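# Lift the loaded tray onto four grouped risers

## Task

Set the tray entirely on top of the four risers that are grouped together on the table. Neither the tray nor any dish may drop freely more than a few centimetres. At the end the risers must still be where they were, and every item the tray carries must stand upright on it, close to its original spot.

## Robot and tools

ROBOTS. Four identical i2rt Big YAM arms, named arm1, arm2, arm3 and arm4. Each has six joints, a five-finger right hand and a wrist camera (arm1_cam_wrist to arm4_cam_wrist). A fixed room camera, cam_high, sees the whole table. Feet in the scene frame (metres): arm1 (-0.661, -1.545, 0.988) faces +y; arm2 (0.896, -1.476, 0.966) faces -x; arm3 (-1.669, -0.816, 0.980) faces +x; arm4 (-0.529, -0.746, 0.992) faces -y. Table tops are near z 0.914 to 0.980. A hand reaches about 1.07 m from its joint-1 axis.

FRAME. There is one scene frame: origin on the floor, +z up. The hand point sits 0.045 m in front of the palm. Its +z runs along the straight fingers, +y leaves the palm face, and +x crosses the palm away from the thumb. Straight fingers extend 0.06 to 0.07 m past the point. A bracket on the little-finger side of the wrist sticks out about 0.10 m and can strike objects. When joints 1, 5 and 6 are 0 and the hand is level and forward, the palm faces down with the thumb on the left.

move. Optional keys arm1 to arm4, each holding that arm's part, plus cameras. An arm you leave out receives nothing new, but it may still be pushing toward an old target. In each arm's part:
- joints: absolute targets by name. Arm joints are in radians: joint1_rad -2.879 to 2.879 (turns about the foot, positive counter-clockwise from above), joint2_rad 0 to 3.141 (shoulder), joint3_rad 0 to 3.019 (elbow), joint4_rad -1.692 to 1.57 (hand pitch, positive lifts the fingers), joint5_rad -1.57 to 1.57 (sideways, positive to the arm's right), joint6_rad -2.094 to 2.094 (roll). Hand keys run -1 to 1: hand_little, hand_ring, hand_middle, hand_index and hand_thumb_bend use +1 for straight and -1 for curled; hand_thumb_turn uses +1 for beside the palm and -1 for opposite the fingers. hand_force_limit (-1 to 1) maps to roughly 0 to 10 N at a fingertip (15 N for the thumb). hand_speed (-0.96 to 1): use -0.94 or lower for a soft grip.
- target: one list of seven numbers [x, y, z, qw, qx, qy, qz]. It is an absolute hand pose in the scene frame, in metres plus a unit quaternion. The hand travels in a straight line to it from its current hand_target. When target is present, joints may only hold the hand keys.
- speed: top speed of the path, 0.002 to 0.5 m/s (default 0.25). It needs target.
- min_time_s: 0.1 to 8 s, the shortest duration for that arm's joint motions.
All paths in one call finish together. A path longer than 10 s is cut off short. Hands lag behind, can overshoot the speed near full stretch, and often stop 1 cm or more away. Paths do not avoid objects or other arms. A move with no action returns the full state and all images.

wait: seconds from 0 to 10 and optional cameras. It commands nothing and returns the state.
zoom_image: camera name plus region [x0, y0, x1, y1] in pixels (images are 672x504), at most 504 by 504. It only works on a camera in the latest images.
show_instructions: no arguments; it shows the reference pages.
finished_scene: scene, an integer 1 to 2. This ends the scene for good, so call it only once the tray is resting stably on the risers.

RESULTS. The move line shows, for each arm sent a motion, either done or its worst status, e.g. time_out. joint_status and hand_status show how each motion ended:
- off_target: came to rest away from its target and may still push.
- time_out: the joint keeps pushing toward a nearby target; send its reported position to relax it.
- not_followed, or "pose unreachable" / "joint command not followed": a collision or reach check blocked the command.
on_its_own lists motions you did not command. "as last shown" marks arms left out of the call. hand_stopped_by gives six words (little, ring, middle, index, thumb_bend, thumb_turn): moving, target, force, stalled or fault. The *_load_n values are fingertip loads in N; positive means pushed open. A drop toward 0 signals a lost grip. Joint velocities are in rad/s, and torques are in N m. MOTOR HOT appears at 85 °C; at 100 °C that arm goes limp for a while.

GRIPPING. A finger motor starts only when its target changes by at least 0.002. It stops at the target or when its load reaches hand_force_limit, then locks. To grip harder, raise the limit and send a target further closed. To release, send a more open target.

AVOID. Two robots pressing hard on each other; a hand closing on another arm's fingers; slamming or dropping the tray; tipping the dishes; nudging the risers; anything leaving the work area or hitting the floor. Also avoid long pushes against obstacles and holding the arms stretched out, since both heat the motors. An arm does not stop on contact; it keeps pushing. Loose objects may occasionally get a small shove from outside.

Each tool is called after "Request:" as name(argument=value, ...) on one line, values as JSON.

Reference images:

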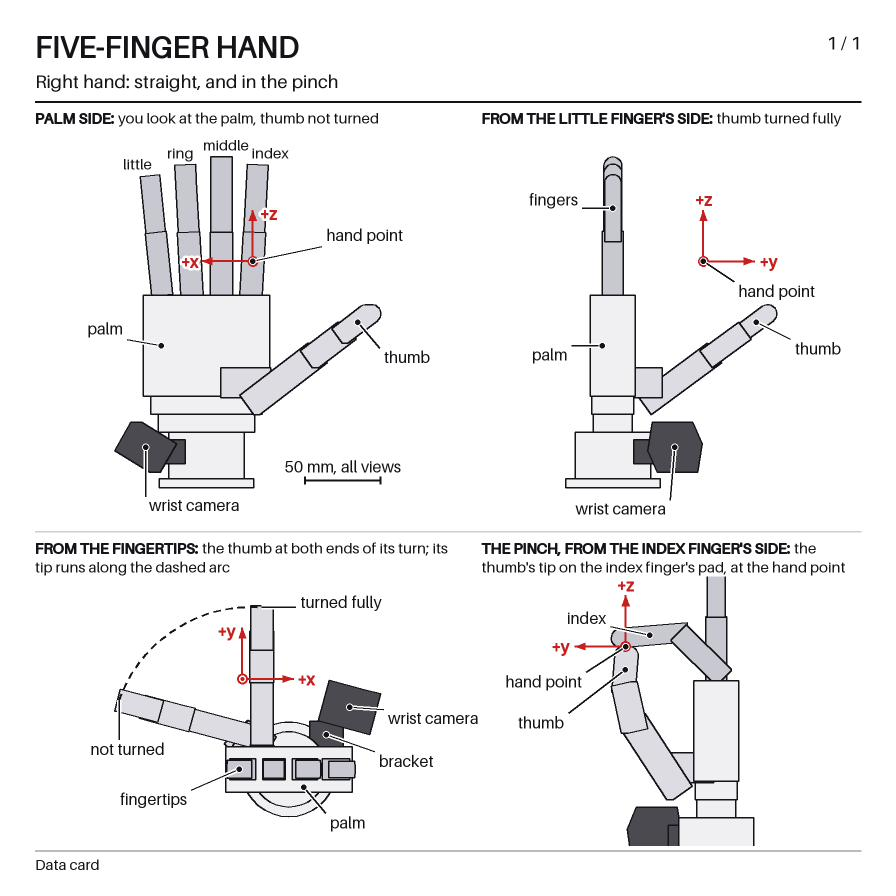

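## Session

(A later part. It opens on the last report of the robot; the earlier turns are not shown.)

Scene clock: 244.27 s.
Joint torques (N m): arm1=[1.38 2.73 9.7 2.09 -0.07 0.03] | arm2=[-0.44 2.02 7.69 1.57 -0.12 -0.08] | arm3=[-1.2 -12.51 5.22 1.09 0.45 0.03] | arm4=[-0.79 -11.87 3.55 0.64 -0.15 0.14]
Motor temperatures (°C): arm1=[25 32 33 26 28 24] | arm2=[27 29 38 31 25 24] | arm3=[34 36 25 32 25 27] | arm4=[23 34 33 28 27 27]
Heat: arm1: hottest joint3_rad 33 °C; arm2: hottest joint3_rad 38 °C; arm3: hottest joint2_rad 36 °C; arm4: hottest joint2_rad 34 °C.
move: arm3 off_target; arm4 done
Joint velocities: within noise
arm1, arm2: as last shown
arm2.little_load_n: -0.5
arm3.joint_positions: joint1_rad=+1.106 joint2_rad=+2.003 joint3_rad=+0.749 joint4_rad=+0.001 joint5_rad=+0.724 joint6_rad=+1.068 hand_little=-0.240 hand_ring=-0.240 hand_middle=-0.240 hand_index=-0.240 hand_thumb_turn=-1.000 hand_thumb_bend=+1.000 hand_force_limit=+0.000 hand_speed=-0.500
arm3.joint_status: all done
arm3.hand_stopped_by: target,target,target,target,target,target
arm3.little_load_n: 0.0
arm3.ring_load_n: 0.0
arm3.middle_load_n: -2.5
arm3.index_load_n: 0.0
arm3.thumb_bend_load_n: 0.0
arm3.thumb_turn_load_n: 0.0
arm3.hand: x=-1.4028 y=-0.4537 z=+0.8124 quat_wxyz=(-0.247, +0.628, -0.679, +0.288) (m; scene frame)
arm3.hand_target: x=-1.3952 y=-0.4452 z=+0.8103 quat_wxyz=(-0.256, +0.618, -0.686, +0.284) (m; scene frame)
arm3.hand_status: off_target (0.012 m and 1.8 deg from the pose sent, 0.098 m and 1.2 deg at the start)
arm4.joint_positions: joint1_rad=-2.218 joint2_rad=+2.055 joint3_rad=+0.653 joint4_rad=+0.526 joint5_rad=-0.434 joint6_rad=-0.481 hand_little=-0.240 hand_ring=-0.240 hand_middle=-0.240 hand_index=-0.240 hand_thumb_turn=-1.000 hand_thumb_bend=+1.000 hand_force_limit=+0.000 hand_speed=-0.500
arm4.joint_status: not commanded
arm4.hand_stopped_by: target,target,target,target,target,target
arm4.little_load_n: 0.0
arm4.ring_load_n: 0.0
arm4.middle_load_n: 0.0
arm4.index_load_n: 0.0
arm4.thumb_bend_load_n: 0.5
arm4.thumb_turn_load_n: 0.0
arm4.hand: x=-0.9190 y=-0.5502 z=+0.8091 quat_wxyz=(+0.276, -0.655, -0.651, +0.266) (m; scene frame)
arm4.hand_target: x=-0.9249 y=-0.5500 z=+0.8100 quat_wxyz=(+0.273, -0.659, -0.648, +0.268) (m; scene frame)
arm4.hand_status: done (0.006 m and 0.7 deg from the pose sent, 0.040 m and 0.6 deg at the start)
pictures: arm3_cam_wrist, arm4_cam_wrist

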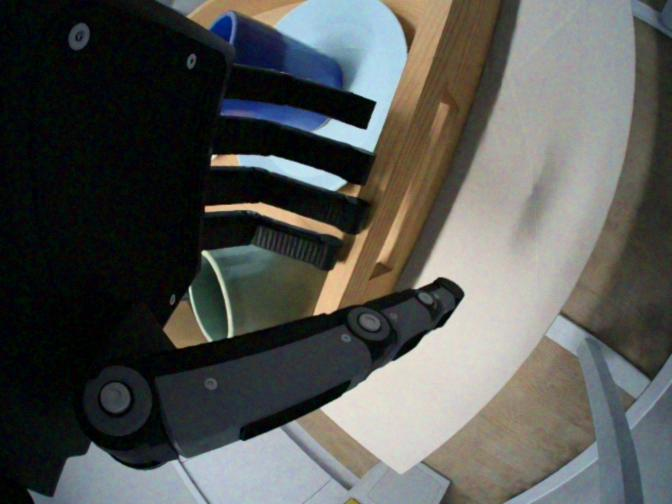

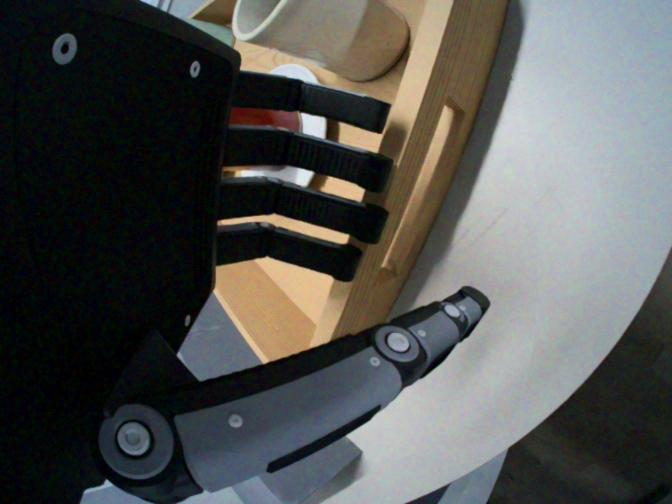

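Request:
move(arm3={"target": [-1.39, -0.454, 0.765, 0.2561, -0.6182, 0.6866, -0.2844], "speed": 0.04}, arm4={"target": [-0.927, -0.54, 0.762, 0.2729, -0.659, -0.6476, 0.2682], "speed": 0.04}, cameras=["arm3_cam_wrist", "arm4_cam_wrist"])

Request:
zoom_image(camera="arm4_cam_wrist", region=[220, 0, 500, 400])

Request:
zoom_image(camera="arm3_cam_wrist", region=[220, 0, 500, 400])

Scene clock: 261.20 s.
Joint torques (N m): arm1=[1.38 2.73 9.69 2.09 -0.06 0.03] | arm2=[-0.5 2.02 7.71 1.57 -0.12 -0.06] | arm3=[-1.32 -12.81 4.08 0.88 0.38 -0.17] | arm4=[-1.08 -3.78 6.3 1.98 0.88 -0.28]
Motor temperatures (°C): arm1=[25 32 33 26 28 24] | arm2=[27 28 38 31 25 24] | arm3=[34 36 25 32 25 27] | arm4=[23 35 33 28 27 27]
Heat: arm1: hottest joint3_rad 33 °C; arm2: hottest joint3_rad 38 °C; arm3: hottest joint2_rad 36 °C; arm4: hottest joint2_rad 35 °C.
move: arm3 done; arm4 off_target
Joint velocities: within noise
arm1.joint_positions: joint1_rad=-1.592 joint2_rad=+0.578 joint3_rad=+1.358 joint4_rad=-1.352 joint5_rad=-0.216 joint6_rad=-1.047 hand_little=+1.000 hand_ring=+1.000 hand_middle=+1.000 hand_index=+1.000 hand_thumb_turn=+1.000 hand_thumb_bend=+1.000 hand_force_limit=+0.000 hand_speed=-0.800
arm1.joint_status: not commanded
arm1.hand_stopped_by: target,target,target,target,target,target
arm1.little_load_n: 0.0
arm1.ring_load_n: 0.0
arm1.middle_load_n: 0.0
arm1.index_load_n: 0.0
arm1.thumb_bend_load_n: 0.0
arm1.thumb_turn_load_n: 0.0
arm1.hand: x=-0.4560 y=-1.5430 z=+1.4585 quat_wxyz=(-0.214, +0.852, -0.180, +0.442) (m; scene frame)
arm1.hand_target: x=-0.4571 y=-1.5430 z=+1.4677 quat_wxyz=(-0.216, +0.847, -0.178, +0.451) (m; scene frame)
arm1.hand_status: not commanded
arm2.joint_positions: joint1_rad=-0.240 joint2_rad=+0.637 joint3_rad=+1.411 joint4_rad=-1.145 joint5_rad=-0.224 joint6_rad=-1.344 hand_little=+1.000 hand_ring=+1.000 hand_middle=+1.000 hand_index=+1.000 hand_thumb_turn=+1.000 hand_thumb_bend=+1.000 hand_force_limit=+0.000 hand_speed=-0.800
arm2.joint_status: not commanded
arm2.hand_stopped_by: target,target,target,target,target,target
arm2.little_load_n: 0.0
arm2.ring_load_n: 0.0
arm2.middle_load_n: 0.0
arm2.index_load_n: 0.0
arm2.thumb_bend_load_n: 0.0
arm2.thumb_turn_load_n: 0.0
arm2.hand: x=+0.6360 y=-1.4041 z=+1.5033 quat_wxyz=(+0.563, -0.126, -0.812, +0.093) (m; scene frame)
arm2.hand_target: x=+0.6379 y=-1.4045 z=+1.5158 quat_wxyz=(+0.574, -0.123, -0.804, +0.092) (m; scene frame)
arm2.hand_status: not commanded
arm3.joint_positions: joint1_rad=+1.084 joint2_rad=+2.140 joint3_rad=+0.757 joint4_rad=+0.149 joint5_rad=+0.718 joint6_rad=+1.062 hand_little=-0.240 hand_ring=-0.240 hand_middle=-0.240 hand_index=-0.240 hand_thumb_turn=-1.000 hand_thumb_bend=+1.000 hand_force_limit=+0.000 hand_speed=-0.500
arm3.joint_status: not commanded
arm3.hand_stopped_by: target,target,target,target,target,target
arm3.little_load_n: 0.0
arm3.ring_load_n: 0.0
arm3.middle_load_n: 0.0
arm3.index_load_n: 0.0
arm3.thumb_bend_load_n: 0.0
arm3.thumb_turn_load_n: 0.0
arm3.hand: x=-1.3967 y=-0.4609 z=+0.7681 quat_wxyz=(-0.251, +0.620, -0.686, +0.286) (m; scene frame)
arm3.hand_target: x=-1.3901 y=-0.4542 z=+0.7652 quat_wxyz=(-0.256, +0.618, -0.687, +0.285) (m; scene frame)
arm3.hand_status: done (0.010 m and 0.7 deg from the pose sent, 0.049 m and 1.8 deg at the start)
arm4.joint_positions: joint1_rad=-2.232 joint2_rad=+2.097 joint3_rad=+0.669 joint4_rad=+0.586 joint5_rad=-0.470 joint6_rad=-0.456 hand_little=-0.240 hand_ring=-0.240 hand_middle=-0.274 hand_index=-0.240 hand_thumb_turn=-1.000 hand_thumb_bend=+1.000 hand_force_limit=+0.000 hand_speed=-0.500
arm4.joint_status: not commanded
arm4.hand_stopped_by: target,target,target,target,target,target
arm4.little_load_n: 0.0
arm4.ring_load_n: -2.0
arm4.middle_load_n: -21.0
arm4.index_load_n: -2.0
arm4.thumb_bend_load_n: 0.0
arm4.thumb_turn_load_n: 0.0
arm4.hand: x=-0.9274 y=-0.5460 z=+0.8039 quat_wxyz=(+0.285, -0.654, -0.640, +0.286) (m; scene frame)
arm4.hand_target: x=-0.9234 y=-0.5421 z=+0.7660 quat_wxyz=(+0.272, -0.659, -0.648, +0.268) (m; scene frame)
arm4.hand_status: off_target (0.042 m and 2.7 deg from the pose sent, 0.049 m and 0.7 deg at the start)
pictures: arm3_cam_wrist, arm4_cam_wrist

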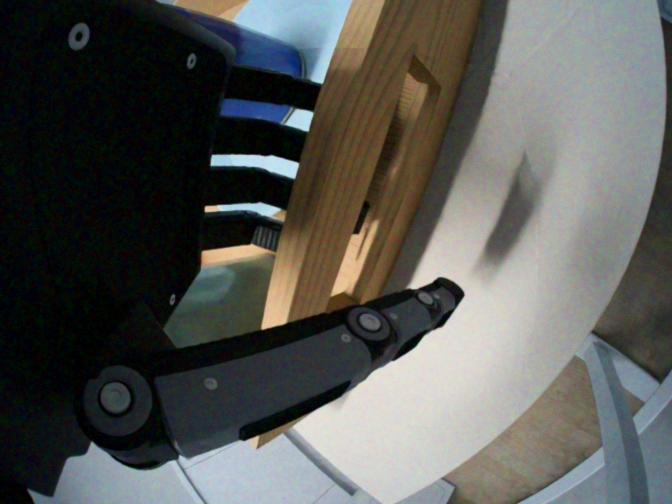

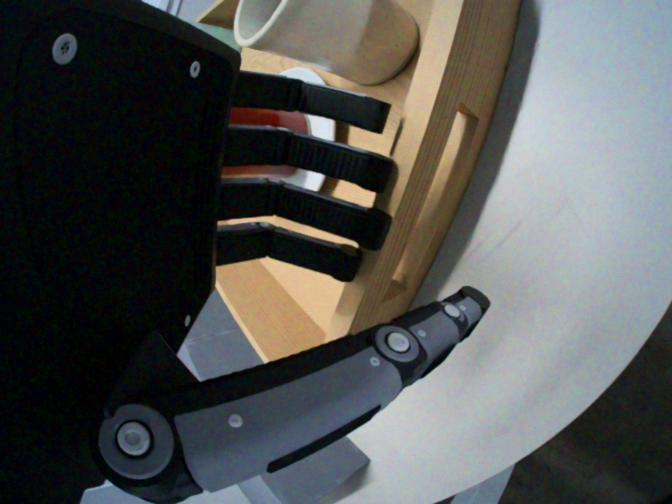

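Scaled by 1.260 from the camera's 672x504 image, which has a finer 960x720 frame.

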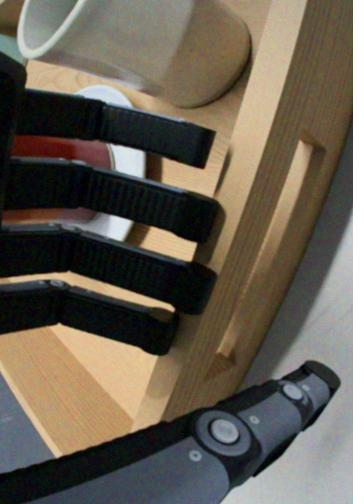

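Scaled by 1.260 from the camera's 672x504 image, which has a finer 960x720 frame.

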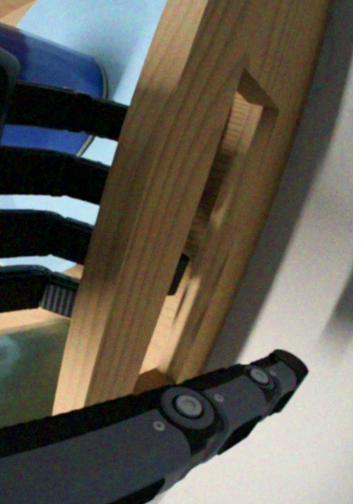

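Request:
move(arm4={"target": [-0.927, -0.54, 0.83, 0.2729, -0.659, -0.6476, 0.2682], "speed": 0.04})

Request:
move(arm4={"target": [-0.945, -0.54, 0.82, 0.2729, -0.659, -0.6476, 0.2682], "speed": 0.04}, cameras=["arm4_cam_wrist"])

Request:
zoom_image(camera="arm4_cam_wrist", region=[220, 0, 500, 400])

Scene clock: 266.47 s.
Joint torques (N m): arm1=[1.26 2.67 9.69 2.09 -0.06 0.03] | arm2=[-0.5 2.08 7.71 1.59 -0.12 -0.07] | arm3=[-1.32 -12.81 4.03 0.94 0.39 -0.21] | arm4=[-1.14 -13.27 2.88 0.73 -0.17 -0.19]
Motor temperatures (°C): arm1=[25 32 33 26 28 24] | arm2=[27 28 38 31 25 24] | arm3=[34 36 25 32 25 27] | arm4=[23 35 33 28 27 27]
Heat: arm1: hottest joint3_rad 33 °C; arm2: hottest joint3_rad 38 °C; arm3: hottest joint2_rad 36 °C; arm4: hottest joint2_rad 35 °C.
move: arm4 done
Joint velocities: within noise
arm1, arm2, arm3: as last shown
arm2.thumb_turn_load_n: -0.5
arm3.ring_load_n: 0.5
arm3.thumb_turn_load_n: 0.5
arm4.joint_positions: joint1_rad=-2.231 joint2_rad=+2.010 joint3_rad=+0.678 joint4_rad=+0.444 joint5_rad=-0.445 joint6_rad=-0.465 hand_little=-0.240 hand_ring=-0.240 hand_middle=-0.270 hand_index=-0.240 hand_thumb_turn=-1.000 hand_thumb_bend=+1.000 hand_force_limit=+0.000 hand_speed=-0.500
arm4.joint_status: not commanded
arm4.hand_stopped_by: target,target,target,target,target,target
arm4.little_load_n: 0.0
arm4.ring_load_n: 0.0
arm4.middle_load_n: 0.0
arm4.index_load_n: 0.0
arm4.thumb_bend_load_n: 0.0
arm4.thumb_turn_load_n: 0.0
arm4.hand: x=-0.9251 y=-0.5425 z=+0.8244 quat_wxyz=(+0.269, -0.665, -0.642, +0.271) (m; scene frame)
arm4.hand_target: x=-0.9270 y=-0.5401 z=+0.8299 quat_wxyz=(+0.273, -0.659, -0.648, +0.268) (m; scene frame)
arm4.hand_status: done (0.006 m and 1.0 deg from the pose sent, 0.027 m and 2.7 deg at the start)
pictures: none

Scene clock: 267.50 s.
Joint torques (N m): arm1=[1.38 2.67 9.69 2.1 -0.06 0.02] | arm2=[-0.44 2.02 7.71 1.58 -0.12 -0.07] | arm3=[-1.08 -12.75 4.18 0.88 0.4 -0.16] | arm4=[-0.85 -10.34 4.51 1.14 -0.14 0.06]
Motor temperatures (°C): arm1=[25 32 33 26 28 24] | arm2=[27 28 38 31 25 24] | arm3=[34 36 25 32 25 26] | arm4=[23 35 33 28 27 27]
Heat: arm1: hottest joint3_rad 33 °C; arm2: hottest joint3_rad 38 °C; arm3: hottest joint2_rad 36 °C; arm4: hottest joint2_rad 35 °C.
move: arm4 done
Joint velocities: within noise
arm1, arm2, arm3: as last shown
arm1.middle_load_n: -0.5
arm2.middle_load_n: -0.5
arm2.thumb_bend_load_n: -0.5
arm2.thumb_turn_load_n: 0.5
arm3.ring_load_n: 0.0
arm3.thumb_turn_load_n: 0.0
arm4.joint_positions: joint1_rad=-2.208 joint2_rad=+2.013 joint3_rad=+0.706 joint4_rad=+0.444 joint5_rad=-0.428 joint6_rad=-0.465 hand_little=-0.240 hand_ring=-0.240 hand_middle=-0.270 hand_index=-0.240 hand_thumb_turn=-1.000 hand_thumb_bend=+1.000 hand_force_limit=+0.000 hand_speed=-0.500
arm4.joint_status: not commanded
arm4.hand_stopped_by: target,target,target,target,target,target
arm4.little_load_n: 0.0
arm4.ring_load_n: 0.0
arm4.middle_load_n: 0.0
arm4.index_load_n: 0.0
arm4.thumb_bend_load_n: 0.0
arm4.thumb_turn_load_n: 0.0
arm4.hand: x=-0.9415 y=-0.5391 z=+0.8276 quat_wxyz=(+0.280, -0.656, -0.648, +0.268) (m; scene frame)
arm4.hand_target: x=-0.9448 y=-0.5401 z=+0.8202 quat_wxyz=(+0.273, -0.659, -0.648, +0.268) (m; scene frame)
arm4.hand_status: done (0.008 m and 0.9 deg from the pose sent, 0.020 m and 1.1 deg at the start)
pictures: arm4_cam_wrist

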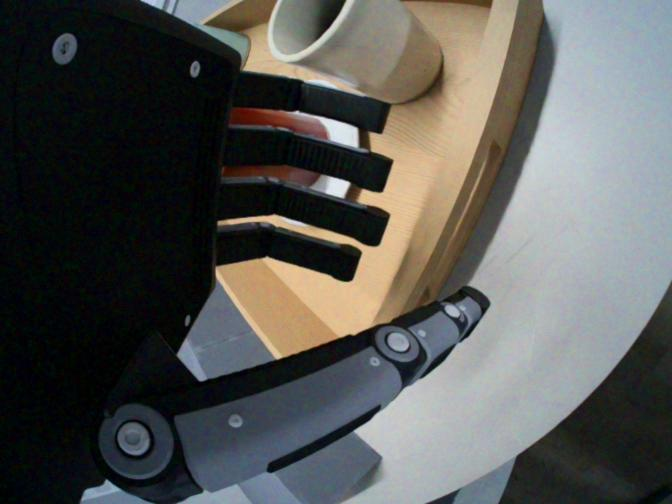

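Scaled by 1.260 from the camera's 672x504 image, which has a finer 960x720 frame.

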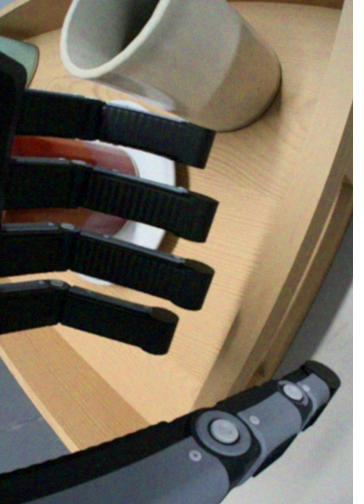

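Request:
move(arm4={"target": [-0.944, -0.545, 0.765, 0.2729, -0.659, -0.6476, 0.2682], "speed": 0.04}, cameras=["arm4_cam_wrist"])

Request:
zoom_image(camera="arm4_cam_wrist", region=[220, 0, 500, 400])

Scene clock: 279.87 s.
Joint torques (N m): arm1=[1.38 2.73 9.7 2.1 -0.06 0.03] | arm2=[-0.32 1.96 7.66 1.59 -0.12 -0.08] | arm3=[-1.03 -12.57 4.05 0.85 0.4 -0.18] | arm4=[-0.73 -11.22 2.93 2.15 -0.15 0.11]
Motor temperatures (°C): arm1=[25 32 33 26 28 24] | arm2=[27 28 38 31 25 24] | arm3=[34 36 25 32 25 26] | arm4=[23 35 33 28 27 27]
Heat: arm1: hottest joint3_rad 33 °C; arm2: hottest joint3_rad 38 °C; arm3: hottest joint2_rad 36 °C; arm4: hottest joint2_rad 35 °C.
move: arm4 done
Joint velocities: within noise
arm1, arm2, arm3: as last shown
arm1.middle_load_n: 0.0
arm2.middle_load_n: 0.0
arm2.thumb_bend_load_n: 0.0
arm2.thumb_turn_load_n: 0.0
arm3.little_load_n: 0.5
arm4.joint_positions: joint1_rad=-2.199 joint2_rad=+2.190 joint3_rad=+0.743 joint4_rad=+0.563 joint5_rad=-0.422 joint6_rad=-0.462 hand_little=-0.240 hand_ring=-0.240 hand_middle=-0.270 hand_index=-0.240 hand_thumb_turn=-1.000 hand_thumb_bend=+1.000 hand_force_limit=+0.000 hand_speed=-0.500
arm4.joint_status: not commanded
arm4.hand_stopped_by: target,target,target,target,target,target
arm4.little_load_n: 0.0
arm4.ring_load_n: 0.0
arm4.middle_load_n: 0.0
arm4.index_load_n: 0.0
arm4.thumb_bend_load_n: 0.0
arm4.thumb_turn_load_n: 0.0
arm4.hand: x=-0.9379 y=-0.5453 z=+0.7706 quat_wxyz=(+0.269, -0.659, -0.650, +0.266) (m; scene frame)
arm4.hand_target: x=-0.9439 y=-0.5451 z=+0.7652 quat_wxyz=(+0.273, -0.659, -0.648, +0.268) (m; scene frame)
arm4.hand_status: done (0.008 m and 0.6 deg from the pose sent, 0.063 m and 0.9 deg at the start)
pictures: arm4_cam_wrist

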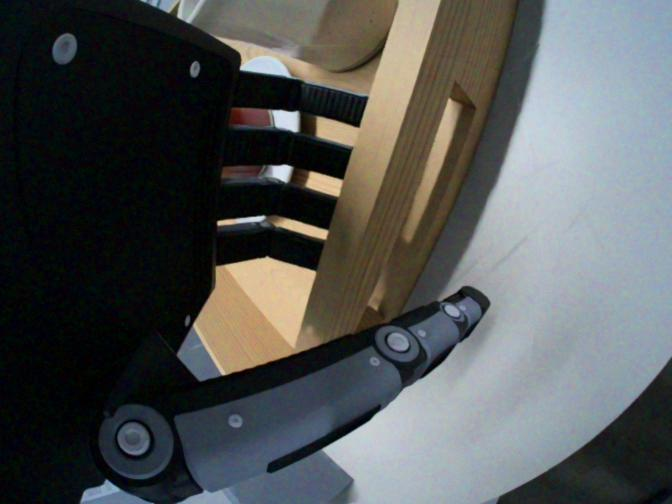

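Scaled by 1.260 from the camera's 672x504 image, which has a finer 960x720 frame.

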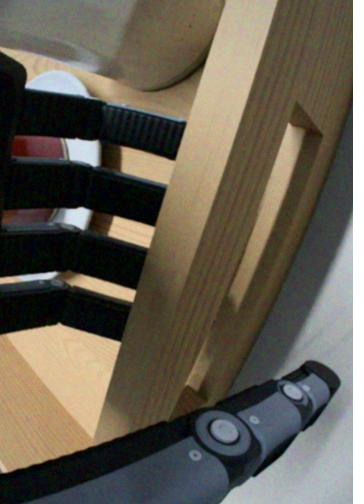

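Request:
move(arm3={"target": [-1.39, -0.454, 0.747, 0.2561, -0.6182, 0.6866, -0.2844], "speed": 0.03}, arm4={"target": [-0.939, -0.545, 0.741, 0.2729, -0.659, -0.6476, 0.2682], "speed": 0.03})

Request:
move(arm3={"joints": {"hand_speed": -0.8, "hand_force_limit": -0.6, "hand_little": -0.5, "hand_ring": -0.5, "hand_middle": -0.5, "hand_index": -0.5}}, arm4={"joints": {"hand_speed": -0.8, "hand_force_limit": -0.6, "hand_little": -0.5, "hand_ring": -0.5, "hand_middle": -0.5, "hand_index": -0.5}}, cameras=["arm3_cam_wrist", "arm4_cam_wrist"])

Request:
zoom_image(camera="arm4_cam_wrist", region=[220, 0, 500, 400])

Request:
zoom_image(camera="arm3_cam_wrist", region=[220, 0, 500, 400])

Scene clock: 288.10 s.
Joint torques (N m): arm1=[1.32 2.73 9.69 2.09 -0.06 0.03] | arm2=[-0.38 2.02 7.69 1.57 -0.12 -0.07] | arm3=[-1.26 -11.69 4.03 1.22 0.15 -0.16] | arm4=[-1.32 -11.22 2.28 2.09 -0.28 0.05]
Motor temperatures (°C): arm1=[25 32 34 26 28 24] | arm2=[27 28 38 31 25 24] | arm3=[34 36 25 32 25 26] | arm4=[23 35 33 28 27 27]
Heat: arm1: hottest joint3_rad 34 °C; arm2: hottest joint3_rad 38 °C; arm3: hottest joint2_rad 36 °C; arm4: hottest joint2_rad 35 °C.
move: arm3 off_target; arm4 done
Joint velocities: within noise
arm1, arm2: as last shown
arm1.little_load_n: -0.5
arm3.joint_positions: joint1_rad=+1.082 joint2_rad=+2.178 joint3_rad=+0.772 joint4_rad=+0.185 joint5_rad=+0.724 joint6_rad=+1.060 hand_little=-0.240 hand_ring=-0.240 hand_middle=-0.240 hand_index=-0.240 hand_thumb_turn=-1.000 hand_thumb_bend=+1.000 hand_force_limit=+0.000 hand_speed=-0.500
arm3.joint_status: not commanded
arm3.hand_stopped_by: target,target,target,target,target,target
arm3.little_load_n: -3.0
arm3.ring_load_n: 0.0
arm3.middle_load_n: -0.5
arm3.index_load_n: 0.0
arm3.thumb_bend_load_n: 0.0
arm3.thumb_turn_load_n: 0.0
arm3.hand: x=-1.3931 y=-0.4576 z=+0.7579 quat_wxyz=(-0.257, +0.617, -0.686, +0.288) (m; scene frame)
arm3.hand_target: x=-1.3903 y=-0.4543 z=+0.7473 quat_wxyz=(-0.256, +0.618, -0.687, +0.284) (m; scene frame)
arm3.hand_status: off_target (0.012 m and 0.4 deg from the pose sent, 0.023 m and 0.7 deg at the start)
arm4.joint_positions: joint1_rad=-2.199 joint2_rad=+2.261 joint3_rad=+0.763 joint4_rad=+0.623 joint5_rad=-0.423 joint6_rad=-0.462 hand_little=-0.240 hand_ring=-0.240 hand_middle=-0.270 hand_index=-0.240 hand_thumb_turn=-1.000 hand_thumb_bend=+1.000 hand_force_limit=+0.000 hand_speed=-0.500
arm4.joint_status: not commanded
arm4.hand_stopped_by: target,target,target,target,target,target
arm4.little_load_n: 0.0
arm4.ring_load_n: 0.0
arm4.middle_load_n: 0.0
arm4.index_load_n: 0.0
arm4.thumb_bend_load_n: 0.0
arm4.thumb_turn_load_n: 0.0
arm4.hand: x=-0.9386 y=-0.5448 z=+0.7497 quat_wxyz=(+0.273, -0.657, -0.650, +0.267) (m; scene frame)
arm4.hand_target: x=-0.9388 y=-0.5451 z=+0.7412 quat_wxyz=(+0.273, -0.659, -0.648, +0.268) (m; scene frame)
arm4.hand_status: done (0.009 m and 0.4 deg from the pose sent, 0.030 m and 0.6 deg at the start)
pictures: none

Scene clock: 289.07 s.
Joint torques (N m): arm1=[1.38 2.67 9.69 2.1 -0.06 0.02] | arm2=[-0.5 2.08 7.72 1.58 -0.12 -0.07] | arm3=[-0.67 -13.22 3.12 0.95 0.37 -0.17] | arm4=[-1.26 -11.28 2.09 2 -0.23 0.05]
Motor temperatures (°C): arm1=[25 32 34 26 28 24] | arm2=[27 28 38 31 25 24] | arm3=[34 36 25 32 25 26] | arm4=[23 35 33 28 27 27]
Heat: arm1: hottest joint3_rad 34 °C; arm2: hottest joint3_rad 38 °C; arm3: hottest joint2_rad 36 °C; arm4: hottest joint2_rad 35 °C.
move: arm3 done; arm4 off_target
Joint velocities: within noise
arm1, arm2: as last shown
arm1.little_load_n: 0.0
arm3.joint_positions: joint1_rad=+1.079 joint2_rad=+2.195 joint3_rad=+0.778 joint4_rad=+0.192 joint5_rad=+0.718 joint6_rad=+1.060 hand_little=-0.500 hand_ring=-0.500 hand_middle=-0.500 hand_index=-0.500 hand_thumb_turn=-1.000 hand_thumb_bend=+1.000 hand_force_limit=-0.600 hand_speed=-0.800
arm3.joint_status: all done
arm3.hand_stopped_by: target,target,target,target,target,target
arm3.little_load_n: 0.0
arm3.ring_load_n: 0.0
arm3.middle_load_n: 0.5
arm3.index_load_n: 0.0
arm3.thumb_bend_load_n: 0.0
arm3.thumb_turn_load_n: 0.0
arm3.hand: x=-1.3927 y=-0.4580 z=+0.7521 quat_wxyz=(-0.254, +0.618, -0.687, +0.286) (m; scene frame)
arm3.hand_target: x=-1.3902 y=-0.4543 z=+0.7474 quat_wxyz=(-0.256, +0.618, -0.687, +0.284) (m; scene frame)
arm3.hand_status: not commanded
arm4.joint_positions: joint1_rad=-2.199 joint2_rad=+2.262 joint3_rad=+0.765 joint4_rad=+0.625 joint5_rad=-0.424 joint6_rad=-0.462 hand_little=-0.500 hand_ring=-0.500 hand_middle=-0.286 hand_index=-0.500 hand_thumb_turn=-1.000 hand_thumb_bend=+1.000 hand_force_limit=-0.600 hand_speed=-0.800
arm4.joint_status: hand_middle off_target (ended at -0.286, target -0.500); the others done
arm4.hand_stopped_by: target,target,force,target,target,target
arm4.little_load_n: 0.0
arm4.ring_load_n: 0.0
arm4.middle_load_n: 0.0
arm4.index_load_n: 0.0
arm4.thumb_bend_load_n: 0.0
arm4.thumb_turn_load_n: 0.0
arm4.hand: x=-0.9395 y=-0.5444 z=+0.7495 quat_wxyz=(+0.274, -0.656, -0.650, +0.267) (m; scene frame)
arm4.hand_target: x=-0.9387 y=-0.5451 z=+0.7412 quat_wxyz=(+0.273, -0.659, -0.648, +0.268) (m; scene frame)
arm4.hand_status: not commanded
pictures: arm3_cam_wrist, arm4_cam_wrist

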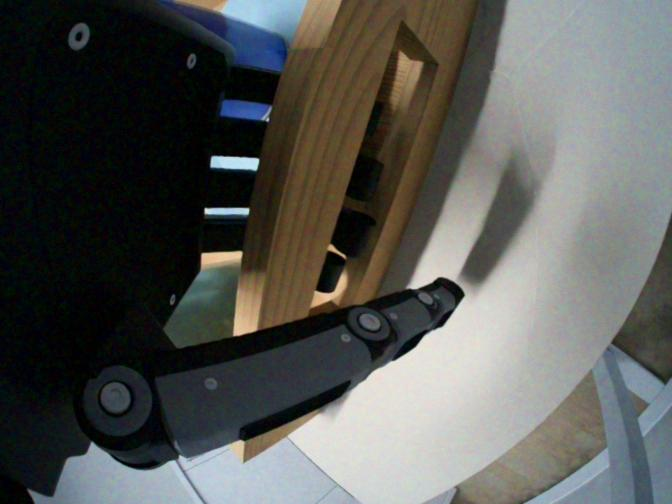

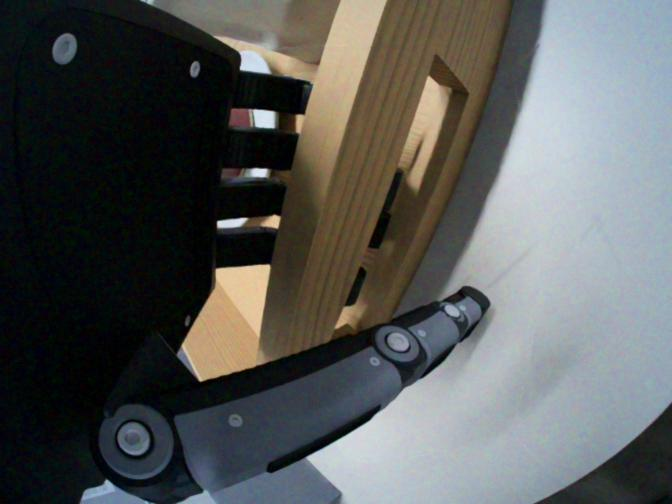

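Scaled by 1.260 from the camera's 672x504 image, which has a finer 960x720 frame.

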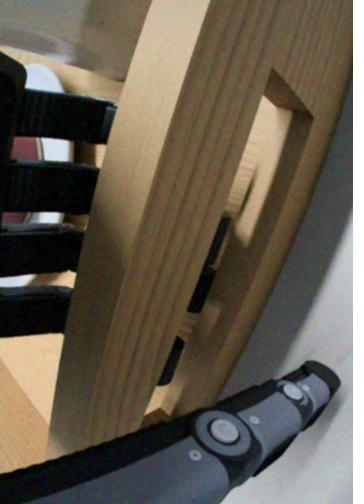

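Scaled by 1.260 from the camera's 672x504 image, which has a finer 960x720 frame.

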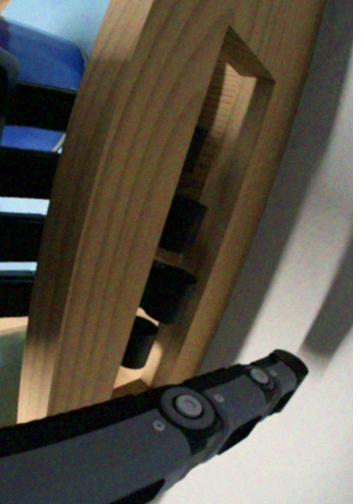

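Request:
move(arm3={"target": [-1.392, -0.464, 0.747, 0.2561, -0.6182, 0.6866, -0.2844], "speed": 0.03}, arm4={"target": [-0.939, -0.533, 0.740, 0.2729, -0.659, -0.6476, 0.2682], "speed": 0.03, "joints": {"hand_force_limit": -0.2, "hand_middle": -0.501}}, cameras=["arm3_cam_wrist", "arm4_cam_wrist"])

Request:
zoom_image(camera="arm4_cam_wrist", region=[220, 0, 500, 400])

Request:
zoom_image(camera="arm3_cam_wrist", region=[220, 0, 500, 400])

Scene clock: 293.27 s.
Joint torques (N m): arm1=[1.38 2.73 9.69 2.1 -0.06 0.03] | arm2=[-0.38 2.02 7.73 1.58 -0.12 -0.07] | arm3=[-1.44 -13.57 1.33 0.99 0.38 -0.22] | arm4=[-1.67 -11.52 2.62 0.98 -0.36 -0.16]
Motor temperatures (°C): arm1=[25 32 34 26 28 24] | arm2=[27 28 38 31 25 24] | arm3=[34 36 25 31 25 26] | arm4=[23 35 33 28 27 27]
Heat: arm1: hottest joint3_rad 34 °C; arm2: hottest joint3_rad 38 °C; arm3: hottest joint2_rad 36 °C; arm4: hottest joint2_rad 35 °C.
move: arm3 done; arm4 off_target
Joint velocities: within noise
arm1, arm2: as last shown
arm3.joint_positions: joint1_rad=+1.076 joint2_rad=+2.195 joint3_rad=+0.772 joint4_rad=+0.218 joint5_rad=+0.716 joint6_rad=+1.059 hand_little=-0.500 hand_ring=-0.500 hand_middle=-0.500 hand_index=-0.500 hand_thumb_turn=-1.000 hand_thumb_bend=+1.000 hand_force_limit=-0.600 hand_speed=-0.800
arm3.joint_status: not commanded
arm3.hand_stopped_by: target,target,target,target,target,target
arm3.little_load_n: 0.0
arm3.ring_load_n: 0.0
arm3.middle_load_n: 0.0
arm3.index_load_n: 0.0
arm3.thumb_bend_load_n: 0.0
arm3.thumb_turn_load_n: 0.0
arm3.hand: x=-1.3911 y=-0.4564 z=+0.7533 quat_wxyz=(-0.262, +0.614, -0.689, +0.282) (m; scene frame)
arm3.hand_target: x=-1.3921 y=-0.4641 z=+0.7472 quat_wxyz=(-0.256, +0.618, -0.687, +0.285) (m; scene frame)
arm3.hand_status: done (0.010 m and 0.9 deg from the pose sent, 0.008 m and 0.3 deg at the start)
arm4.joint_positions: joint1_rad=-2.218 joint2_rad=+2.266 joint3_rad=+0.781 joint4_rad=+0.625 joint5_rad=-0.437 joint6_rad=-0.462 hand_little=-0.500 hand_ring=-0.500 hand_middle=-0.286 hand_index=-0.500 hand_thumb_turn=-1.000 hand_thumb_bend=+1.000 hand_force_limit=-0.200 hand_speed=-0.800
arm4.joint_status: hand_middle off_target (ended at -0.286, target -0.501); the others done
arm4.hand_stopped_by: target,target,force,target,target,target
arm4.little_load_n: 0.0
arm4.ring_load_n: 0.0
arm4.middle_load_n: 0.0
arm4.index_load_n: 0.0
arm4.thumb_bend_load_n: 0.0
arm4.thumb_turn_load_n: 0.5
arm4.hand: x=-0.9436 y=-0.5334 z=+0.7510 quat_wxyz=(+0.281, -0.657, -0.644, +0.271) (m; scene frame)
arm4.hand_target: x=-0.9389 y=-0.5331 z=+0.7404 quat_wxyz=(+0.273, -0.659, -0.647, +0.268) (m; scene frame)
arm4.hand_status: off_target (0.012 m and 1.1 deg from the pose sent, 0.015 m and 0.5 deg at the start)
pictures: arm3_cam_wrist, arm4_cam_wrist

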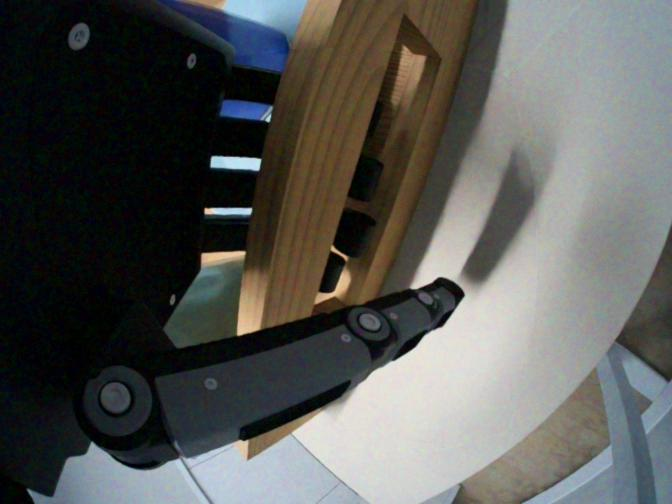

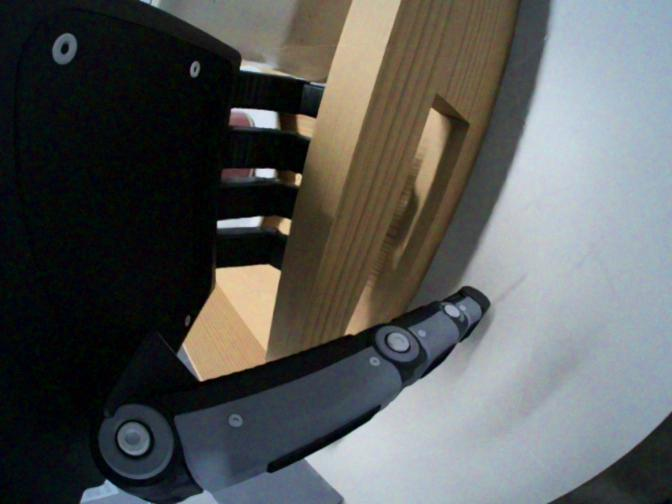

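Scaled by 1.260 from the camera's 672x504 image, which has a finer 960x720 frame.

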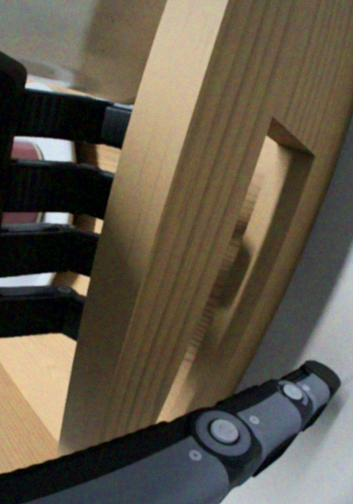

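Scaled by 1.260 from the camera's 672x504 image, which has a finer 960x720 frame.

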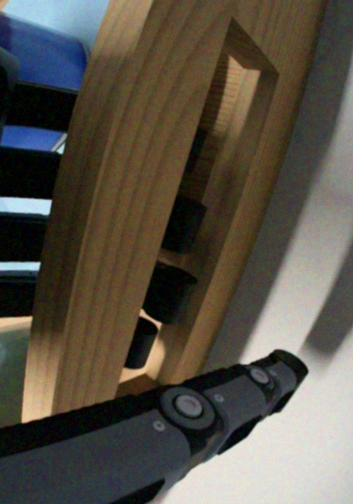

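Request:
move(arm4={"joints": {"hand_force_limit": -0.2, "hand_middle": -0.2}})

Request:
move(arm4={"joints": {"hand_force_limit": 0.0, "hand_middle": -0.5}}, cameras=["arm4_cam_wrist"])

Scene clock: 296.40 s.
Joint torques (N m): arm1=[1.38 2.67 9.69 2.09 -0.06 0.03] | arm2=[-0.44 1.96 7.69 1.59 -0.12 -0.06] | arm3=[-1.2 -13.22 1.43 1.02 0.35 -0.23] | arm4=[-1.73 -11.52 2.61 0.98 -0.35 -0.16]
Motor temperatures (°C): arm1=[25 32 34 26 28 24] | arm2=[27 28 38 31 25 24] | arm3=[34 36 25 31 25 26] | arm4=[23 35 33 28 27 27]
Heat: arm1: hottest joint3_rad 34 °C; arm2: hottest joint3_rad 38 °C; arm3: hottest joint2_rad 36 °C; arm4: hottest joint2_rad 35 °C.
move: arm4 done
Joint velocities: within noise
arm1, arm2, arm3: as last shown
arm1.thumb_bend_load_n: 0.5
arm2.index_load_n: 0.5
arm4.joint_positions: joint1_rad=-2.218 joint2_rad=+2.266 joint3_rad=+0.781 joint4_rad=+0.625 joint5_rad=-0.437 joint6_rad=-0.462 hand_little=-0.500 hand_ring=-0.500 hand_middle=-0.200 hand_index=-0.500 hand_thumb_turn=-1.000 hand_thumb_bend=+1.000 hand_force_limit=-0.200 hand_speed=-0.800
arm4.joint_status: all done
arm4.hand_stopped_by: target,target,target,target,target,target
arm4.little_load_n: 0.0
arm4.ring_load_n: 0.0
arm4.middle_load_n: 0.0
arm4.index_load_n: 0.0
arm4.thumb_bend_load_n: 0.0
arm4.thumb_turn_load_n: 0.0
arm4.hand: x=-0.9436 y=-0.5334 z=+0.7510 quat_wxyz=(+0.281, -0.657, -0.644, +0.271) (m; scene frame)
arm4.hand_target: x=-0.9389 y=-0.5331 z=+0.7404 quat_wxyz=(+0.273, -0.659, -0.647, +0.268) (m; scene frame)
arm4.hand_status: not commanded
pictures: none

Scene clock: 297.43 s.
Joint torques (N m): arm1=[1.32 2.73 9.69 2.07 -0.07 0.02] | arm2=[-0.5 1.96 7.71 1.59 -0.11 -0.06] | arm3=[-1.32 -13.27 1.33 1.1 0.37 -0.25] | arm4=[-1.55 -11.58 2.61 0.98 -0.35 -0.16]
Motor temperatures (°C): arm1=[25 32 34 26 28 24] | arm2=[27 28 38 31 25 24] | arm3=[34 36 25 31 25 26] | arm4=[23 35 33 28 27 27]
Heat: arm1: hottest joint3_rad 34 °C; arm2: hottest joint3_rad 38 °C; arm3: hottest joint2_rad 36 °C; arm4: hottest joint2_rad 35 °C.
move: arm4 done
Joint velocities: within noise
arm1.joint_positions: joint1_rad=-1.592 joint2_rad=+0.578 joint3_rad=+1.358 joint4_rad=-1.352 joint5_rad=-0.216 joint6_rad=-1.047 hand_little=+1.000 hand_ring=+1.000 hand_middle=+1.000 hand_index=+1.000 hand_thumb_turn=+1.000 hand_thumb_bend=+1.000 hand_force_limit=+0.000 hand_speed=-0.800
arm1.joint_status: not commanded
arm1.hand_stopped_by: target,target,target,target,target,target
arm1.little_load_n: 0.0
arm1.ring_load_n: 0.0
arm1.middle_load_n: 0.0
arm1.index_load_n: 0.0
arm1.thumb_bend_load_n: 0.0
arm1.thumb_turn_load_n: 0.0
arm1.hand: x=-0.4560 y=-1.5430 z=+1.4585 quat_wxyz=(-0.214, +0.852, -0.180, +0.442) (m; scene frame)
arm1.hand_target: x=-0.4571 y=-1.5430 z=+1.4677 quat_wxyz=(-0.216, +0.847, -0.178, +0.451) (m; scene frame)
arm1.hand_status: not commanded
arm2.joint_positions: joint1_rad=-0.240 joint2_rad=+0.637 joint3_rad=+1.411 joint4_rad=-1.145 joint5_rad=-0.224 joint6_rad=-1.344 hand_little=+1.000 hand_ring=+1.000 hand_middle=+1.000 hand_index=+1.000 hand_thumb_turn=+1.000 hand_thumb_bend=+1.000 hand_force_limit=+0.000 hand_speed=-0.800
arm2.joint_status: not commanded
arm2.hand_stopped_by: target,target,target,target,target,target
arm2.little_load_n: 0.0
arm2.ring_load_n: 0.0
arm2.middle_load_n: 0.0
arm2.index_load_n: 0.0
arm2.thumb_bend_load_n: 0.0
arm2.thumb_turn_load_n: 0.0
arm2.hand: x=+0.6360 y=-1.4041 z=+1.5033 quat_wxyz=(+0.563, -0.126, -0.812, +0.093) (m; scene frame)
arm2.hand_target: x=+0.6379 y=-1.4045 z=+1.5158 quat_wxyz=(+0.574, -0.123, -0.804, +0.092) (m; scene frame)
arm2.hand_status: not commanded
arm3: as last shown
arm4.joint_positions: joint1_rad=-2.218 joint2_rad=+2.266 joint3_rad=+0.781 joint4_rad=+0.625 joint5_rad=-0.437 joint6_rad=-0.462 hand_little=-0.500 hand_ring=-0.500 hand_middle=-0.500 hand_index=-0.500 hand_thumb_turn=-1.000 hand_thumb_bend=+1.000 hand_force_limit=+0.000 hand_speed=-0.800
arm4.joint_status: all done
arm4.hand_stopped_by: target,target,target,target,target,target
arm4.little_load_n: 0.0
arm4.ring_load_n: 0.0
arm4.middle_load_n: 0.0
arm4.index_load_n: 0.0
arm4.thumb_bend_load_n: 0.0
arm4.thumb_turn_load_n: 0.0
arm4.hand: x=-0.9436 y=-0.5334 z=+0.7510 quat_wxyz=(+0.281, -0.657, -0.644, +0.271) (m; scene frame)
arm4.hand_target: x=-0.9389 y=-0.5331 z=+0.7404 quat_wxyz=(+0.273, -0.659, -0.647, +0.268) (m; scene frame)
arm4.hand_status: not commanded
pictures: arm4_cam_wrist

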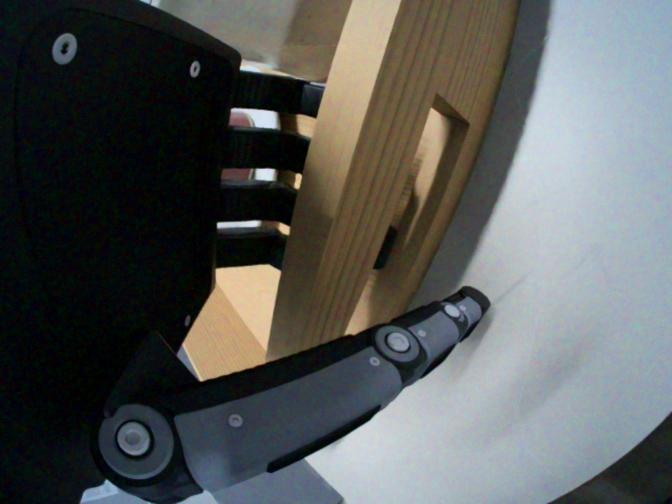

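Request:
move(arm3={"target": [-1.404, -0.474, 0.742, 0.2561, -0.6182, 0.6866, -0.2844], "speed": 0.03}, arm4={"target": [-0.924, -0.534, 0.733, 0.2729, -0.659, -0.6476, 0.2682], "speed": 0.03}, cameras=["arm3_cam_wrist", "arm4_cam_wrist"])

Request:
zoom_image(camera="arm4_cam_wrist", region=[220, 0, 500, 400])

Request:
zoom_image(camera="arm3_cam_wrist", region=[220, 0, 500, 400])

Scene clock: 300.40 s.
Joint torques (N m): arm1=[1.32 2.73 9.69 2.07 -0.06 0.03] | arm2=[-0.44 2.02 7.71 1.55 -0.13 -0.07] | arm3=[-0.03 -12.57 1.05 0.99 0.55 -0.06] | arm4=[-1.67 -11.16 1.02 2.18 -0.31 -0.22]
Motor temperatures (°C): arm1=[25 32 34 26 28 24] | arm2=[27 28 38 31 25 24] | arm3=[34 36 25 31 25 26] | arm4=[23 35 33 28 27 27]
Heat: arm1: hottest joint3_rad 34 °C; arm2: hottest joint3_rad 38 °C; arm3: hottest joint2_rad 36 °C; arm4: hottest joint2_rad 35 °C.
move: arm3 done; arm4 off_target
Joint velocities: within noise
arm1, arm2: as last shown
arm3.joint_positions: joint1_rad=+1.078 joint2_rad=+2.201 joint3_rad=+0.739 joint4_rad=+0.249 joint5_rad=+0.716 joint6_rad=+1.059 hand_little=-0.500 hand_ring=-0.500 hand_middle=-0.500 hand_index=-0.500 hand_thumb_turn=-1.000 hand_thumb_bend=+1.000 hand_force_limit=-0.600 hand_speed=-0.800
arm3.joint_status: not commanded
arm3.hand_stopped_by: target,target,target,target,target,target
arm3.little_load_n: 0.0
arm3.ring_load_n: 0.0
arm3.middle_load_n: 0.0
arm3.index_load_n: 0.0
arm3.thumb_bend_load_n: 0.0
arm3.thumb_turn_load_n: 0.0
arm3.hand: x=-1.3986 y=-0.4695 z=+0.7488 quat_wxyz=(-0.259, +0.616, -0.688, +0.283) (m; scene frame)
arm3.hand_target: x=-1.4040 y=-0.4743 z=+0.7421 quat_wxyz=(-0.256, +0.618, -0.687, +0.284) (m; scene frame)
arm3.hand_status: done (0.010 m and 0.4 deg from the pose sent, 0.025 m and 0.9 deg at the start)
arm4.joint_positions: joint1_rad=-2.238 joint2_rad=+2.284 joint3_rad=+0.773 joint4_rad=+0.629 joint5_rad=-0.451 joint6_rad=-0.476 hand_little=-0.500 hand_ring=-0.500 hand_middle=-0.500 hand_index=-0.500 hand_thumb_turn=-1.000 hand_thumb_bend=+1.000 hand_force_limit=+0.000 hand_speed=-0.800
arm4.joint_status: not commanded
arm4.hand_stopped_by: target,target,target,target,target,target
arm4.little_load_n: 0.0
arm4.ring_load_n: 0.0
arm4.middle_load_n: -0.5
arm4.index_load_n: 0.0
arm4.thumb_bend_load_n: 0.0
arm4.thumb_turn_load_n: 0.0
arm4.hand: x=-0.9311 y=-0.5337 z=+0.7431 quat_wxyz=(+0.273, -0.661, -0.644, +0.272) (m; scene frame)
arm4.hand_target: x=-0.9238 y=-0.5342 z=+0.7333 quat_wxyz=(+0.272, -0.659, -0.648, +0.268) (m; scene frame)
arm4.hand_status: off_target (0.012 m and 0.6 deg from the pose sent, 0.026 m and 1.0 deg at the start)
pictures: arm3_cam_wrist, arm4_cam_wrist

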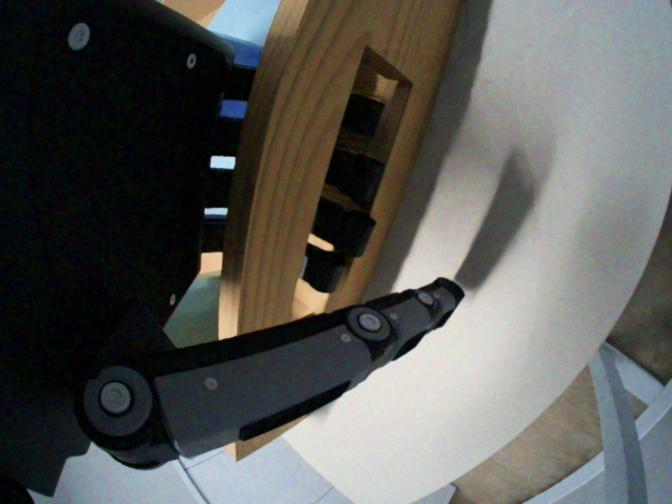

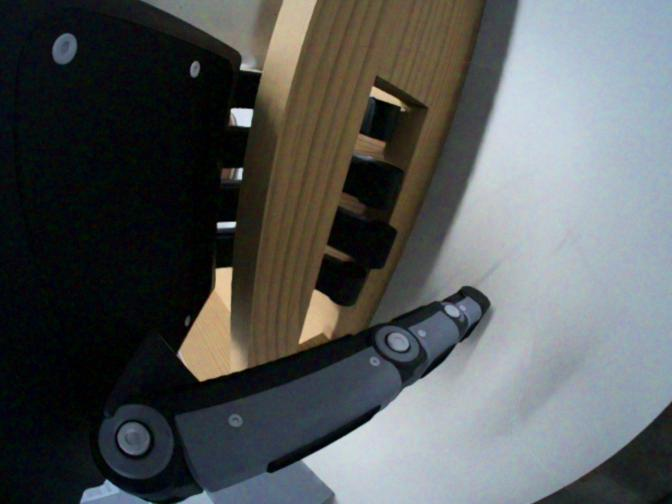

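Scaled by 1.260 from the camera's 672x504 image, which has a finer 960x720 frame.

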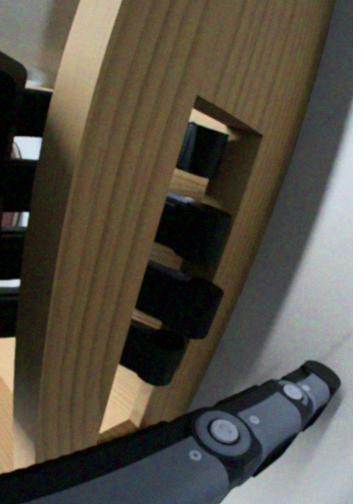

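Scaled by 1.260 from the camera's 672x504 image, which has a finer 960x720 frame.

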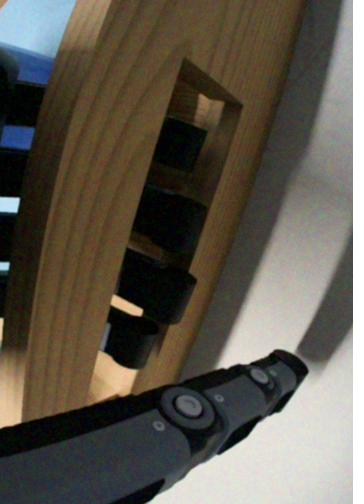

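Request:
move(arm3={"joints": {"hand_force_limit": -0.4, "hand_little": -0.62, "hand_ring": -0.62, "hand_middle": -0.62, "hand_index": -0.62}}, arm4={"joints": {"hand_force_limit": -0.4, "hand_little": -0.62, "hand_ring": -0.62, "hand_middle": -0.62, "hand_index": -0.62}}, cameras=["arm3_cam_wrist", "arm4_cam_wrist"])

Scene clock: 306.70 s.
Joint torques (N m): arm1=[1.38 2.73 9.7 2.09 -0.06 0.03] | arm2=[-0.5 1.96 7.71 1.57 -0.12 -0.06] | arm3=[-0.32 -12.57 0.95 1.01 0.53 -0.06] | arm4=[-1.85 -11.4 1.01 2.17 -0.31 -0.19]
Motor temperatures (°C): arm1=[25 32 34 26 28 24] | arm2=[27 28 38 31 25 24] | arm3=[34 36 25 31 25 26] | arm4=[23 35 32 28 27 27]
Heat: arm1: hottest joint3_rad 34 °C; arm2: hottest joint3_rad 38 °C; arm3: hottest joint2_rad 36 °C; arm4: hottest joint2_rad 35 °C.
move: arm3 done; arm4 done
Joint velocities: within noise
arm1, arm2: as last shown
arm3.joint_positions: joint1_rad=+1.078 joint2_rad=+2.201 joint3_rad=+0.739 joint4_rad=+0.249 joint5_rad=+0.717 joint6_rad=+1.059 hand_little=-0.620 hand_ring=-0.620 hand_middle=-0.620 hand_index=-0.620 hand_thumb_turn=-1.000 hand_thumb_bend=+1.000 hand_force_limit=-0.400 hand_speed=-0.800
arm3.joint_status: all done
arm3.hand_stopped_by: target,target,target,target,target,target
arm3.little_load_n: 0.0
arm3.ring_load_n: 0.0
arm3.middle_load_n: 0.0
arm3.index_load_n: 0.0
arm3.thumb_bend_load_n: 0.0
arm3.thumb_turn_load_n: 0.0
arm3.hand: x=-1.3985 y=-0.4695 z=+0.7489 quat_wxyz=(-0.259, +0.616, -0.688, +0.284) (m; scene frame)
arm3.hand_target: x=-1.4040 y=-0.4743 z=+0.7421 quat_wxyz=(-0.256, +0.618, -0.687, +0.285) (m; scene frame)
arm3.hand_status: not commanded
arm4.joint_positions: joint1_rad=-2.238 joint2_rad=+2.286 joint3_rad=+0.773 joint4_rad=+0.629 joint5_rad=-0.451 joint6_rad=-0.478 hand_little=-0.620 hand_ring=-0.620 hand_middle=-0.620 hand_index=-0.620 hand_thumb_turn=-1.000 hand_thumb_bend=+1.000 hand_force_limit=-0.400 hand_speed=-0.800
arm4.joint_status: all done
arm4.hand_stopped_by: target,target,target,target,target,target
arm4.little_load_n: 0.0
arm4.ring_load_n: 0.0
arm4.middle_load_n: 0.0
arm4.index_load_n: 0.0
arm4.thumb_bend_load_n: 0.0
arm4.thumb_turn_load_n: 0.5
arm4.hand: x=-0.9307 y=-0.5338 z=+0.7425 quat_wxyz=(+0.273, -0.661, -0.645, +0.271) (m; scene frame)
arm4.hand_target: x=-0.9238 y=-0.5342 z=+0.7334 quat_wxyz=(+0.273, -0.659, -0.648, +0.268) (m; scene frame)
arm4.hand_status: not commanded
pictures: arm3_cam_wrist, arm4_cam_wrist

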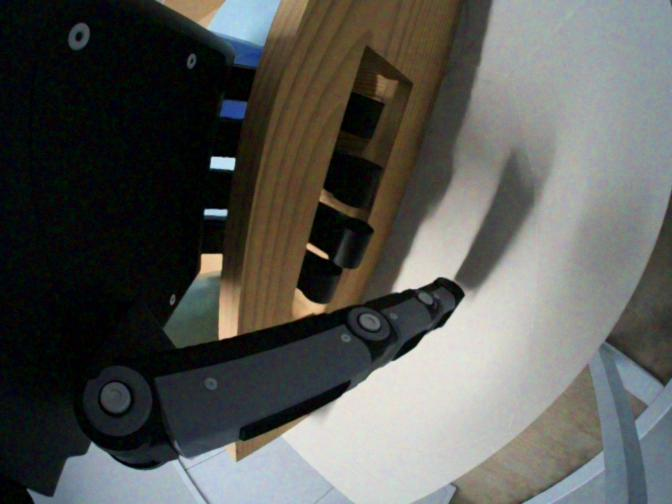

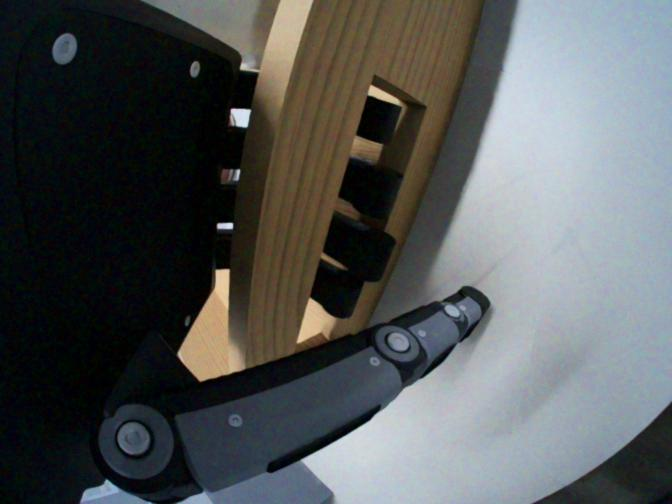

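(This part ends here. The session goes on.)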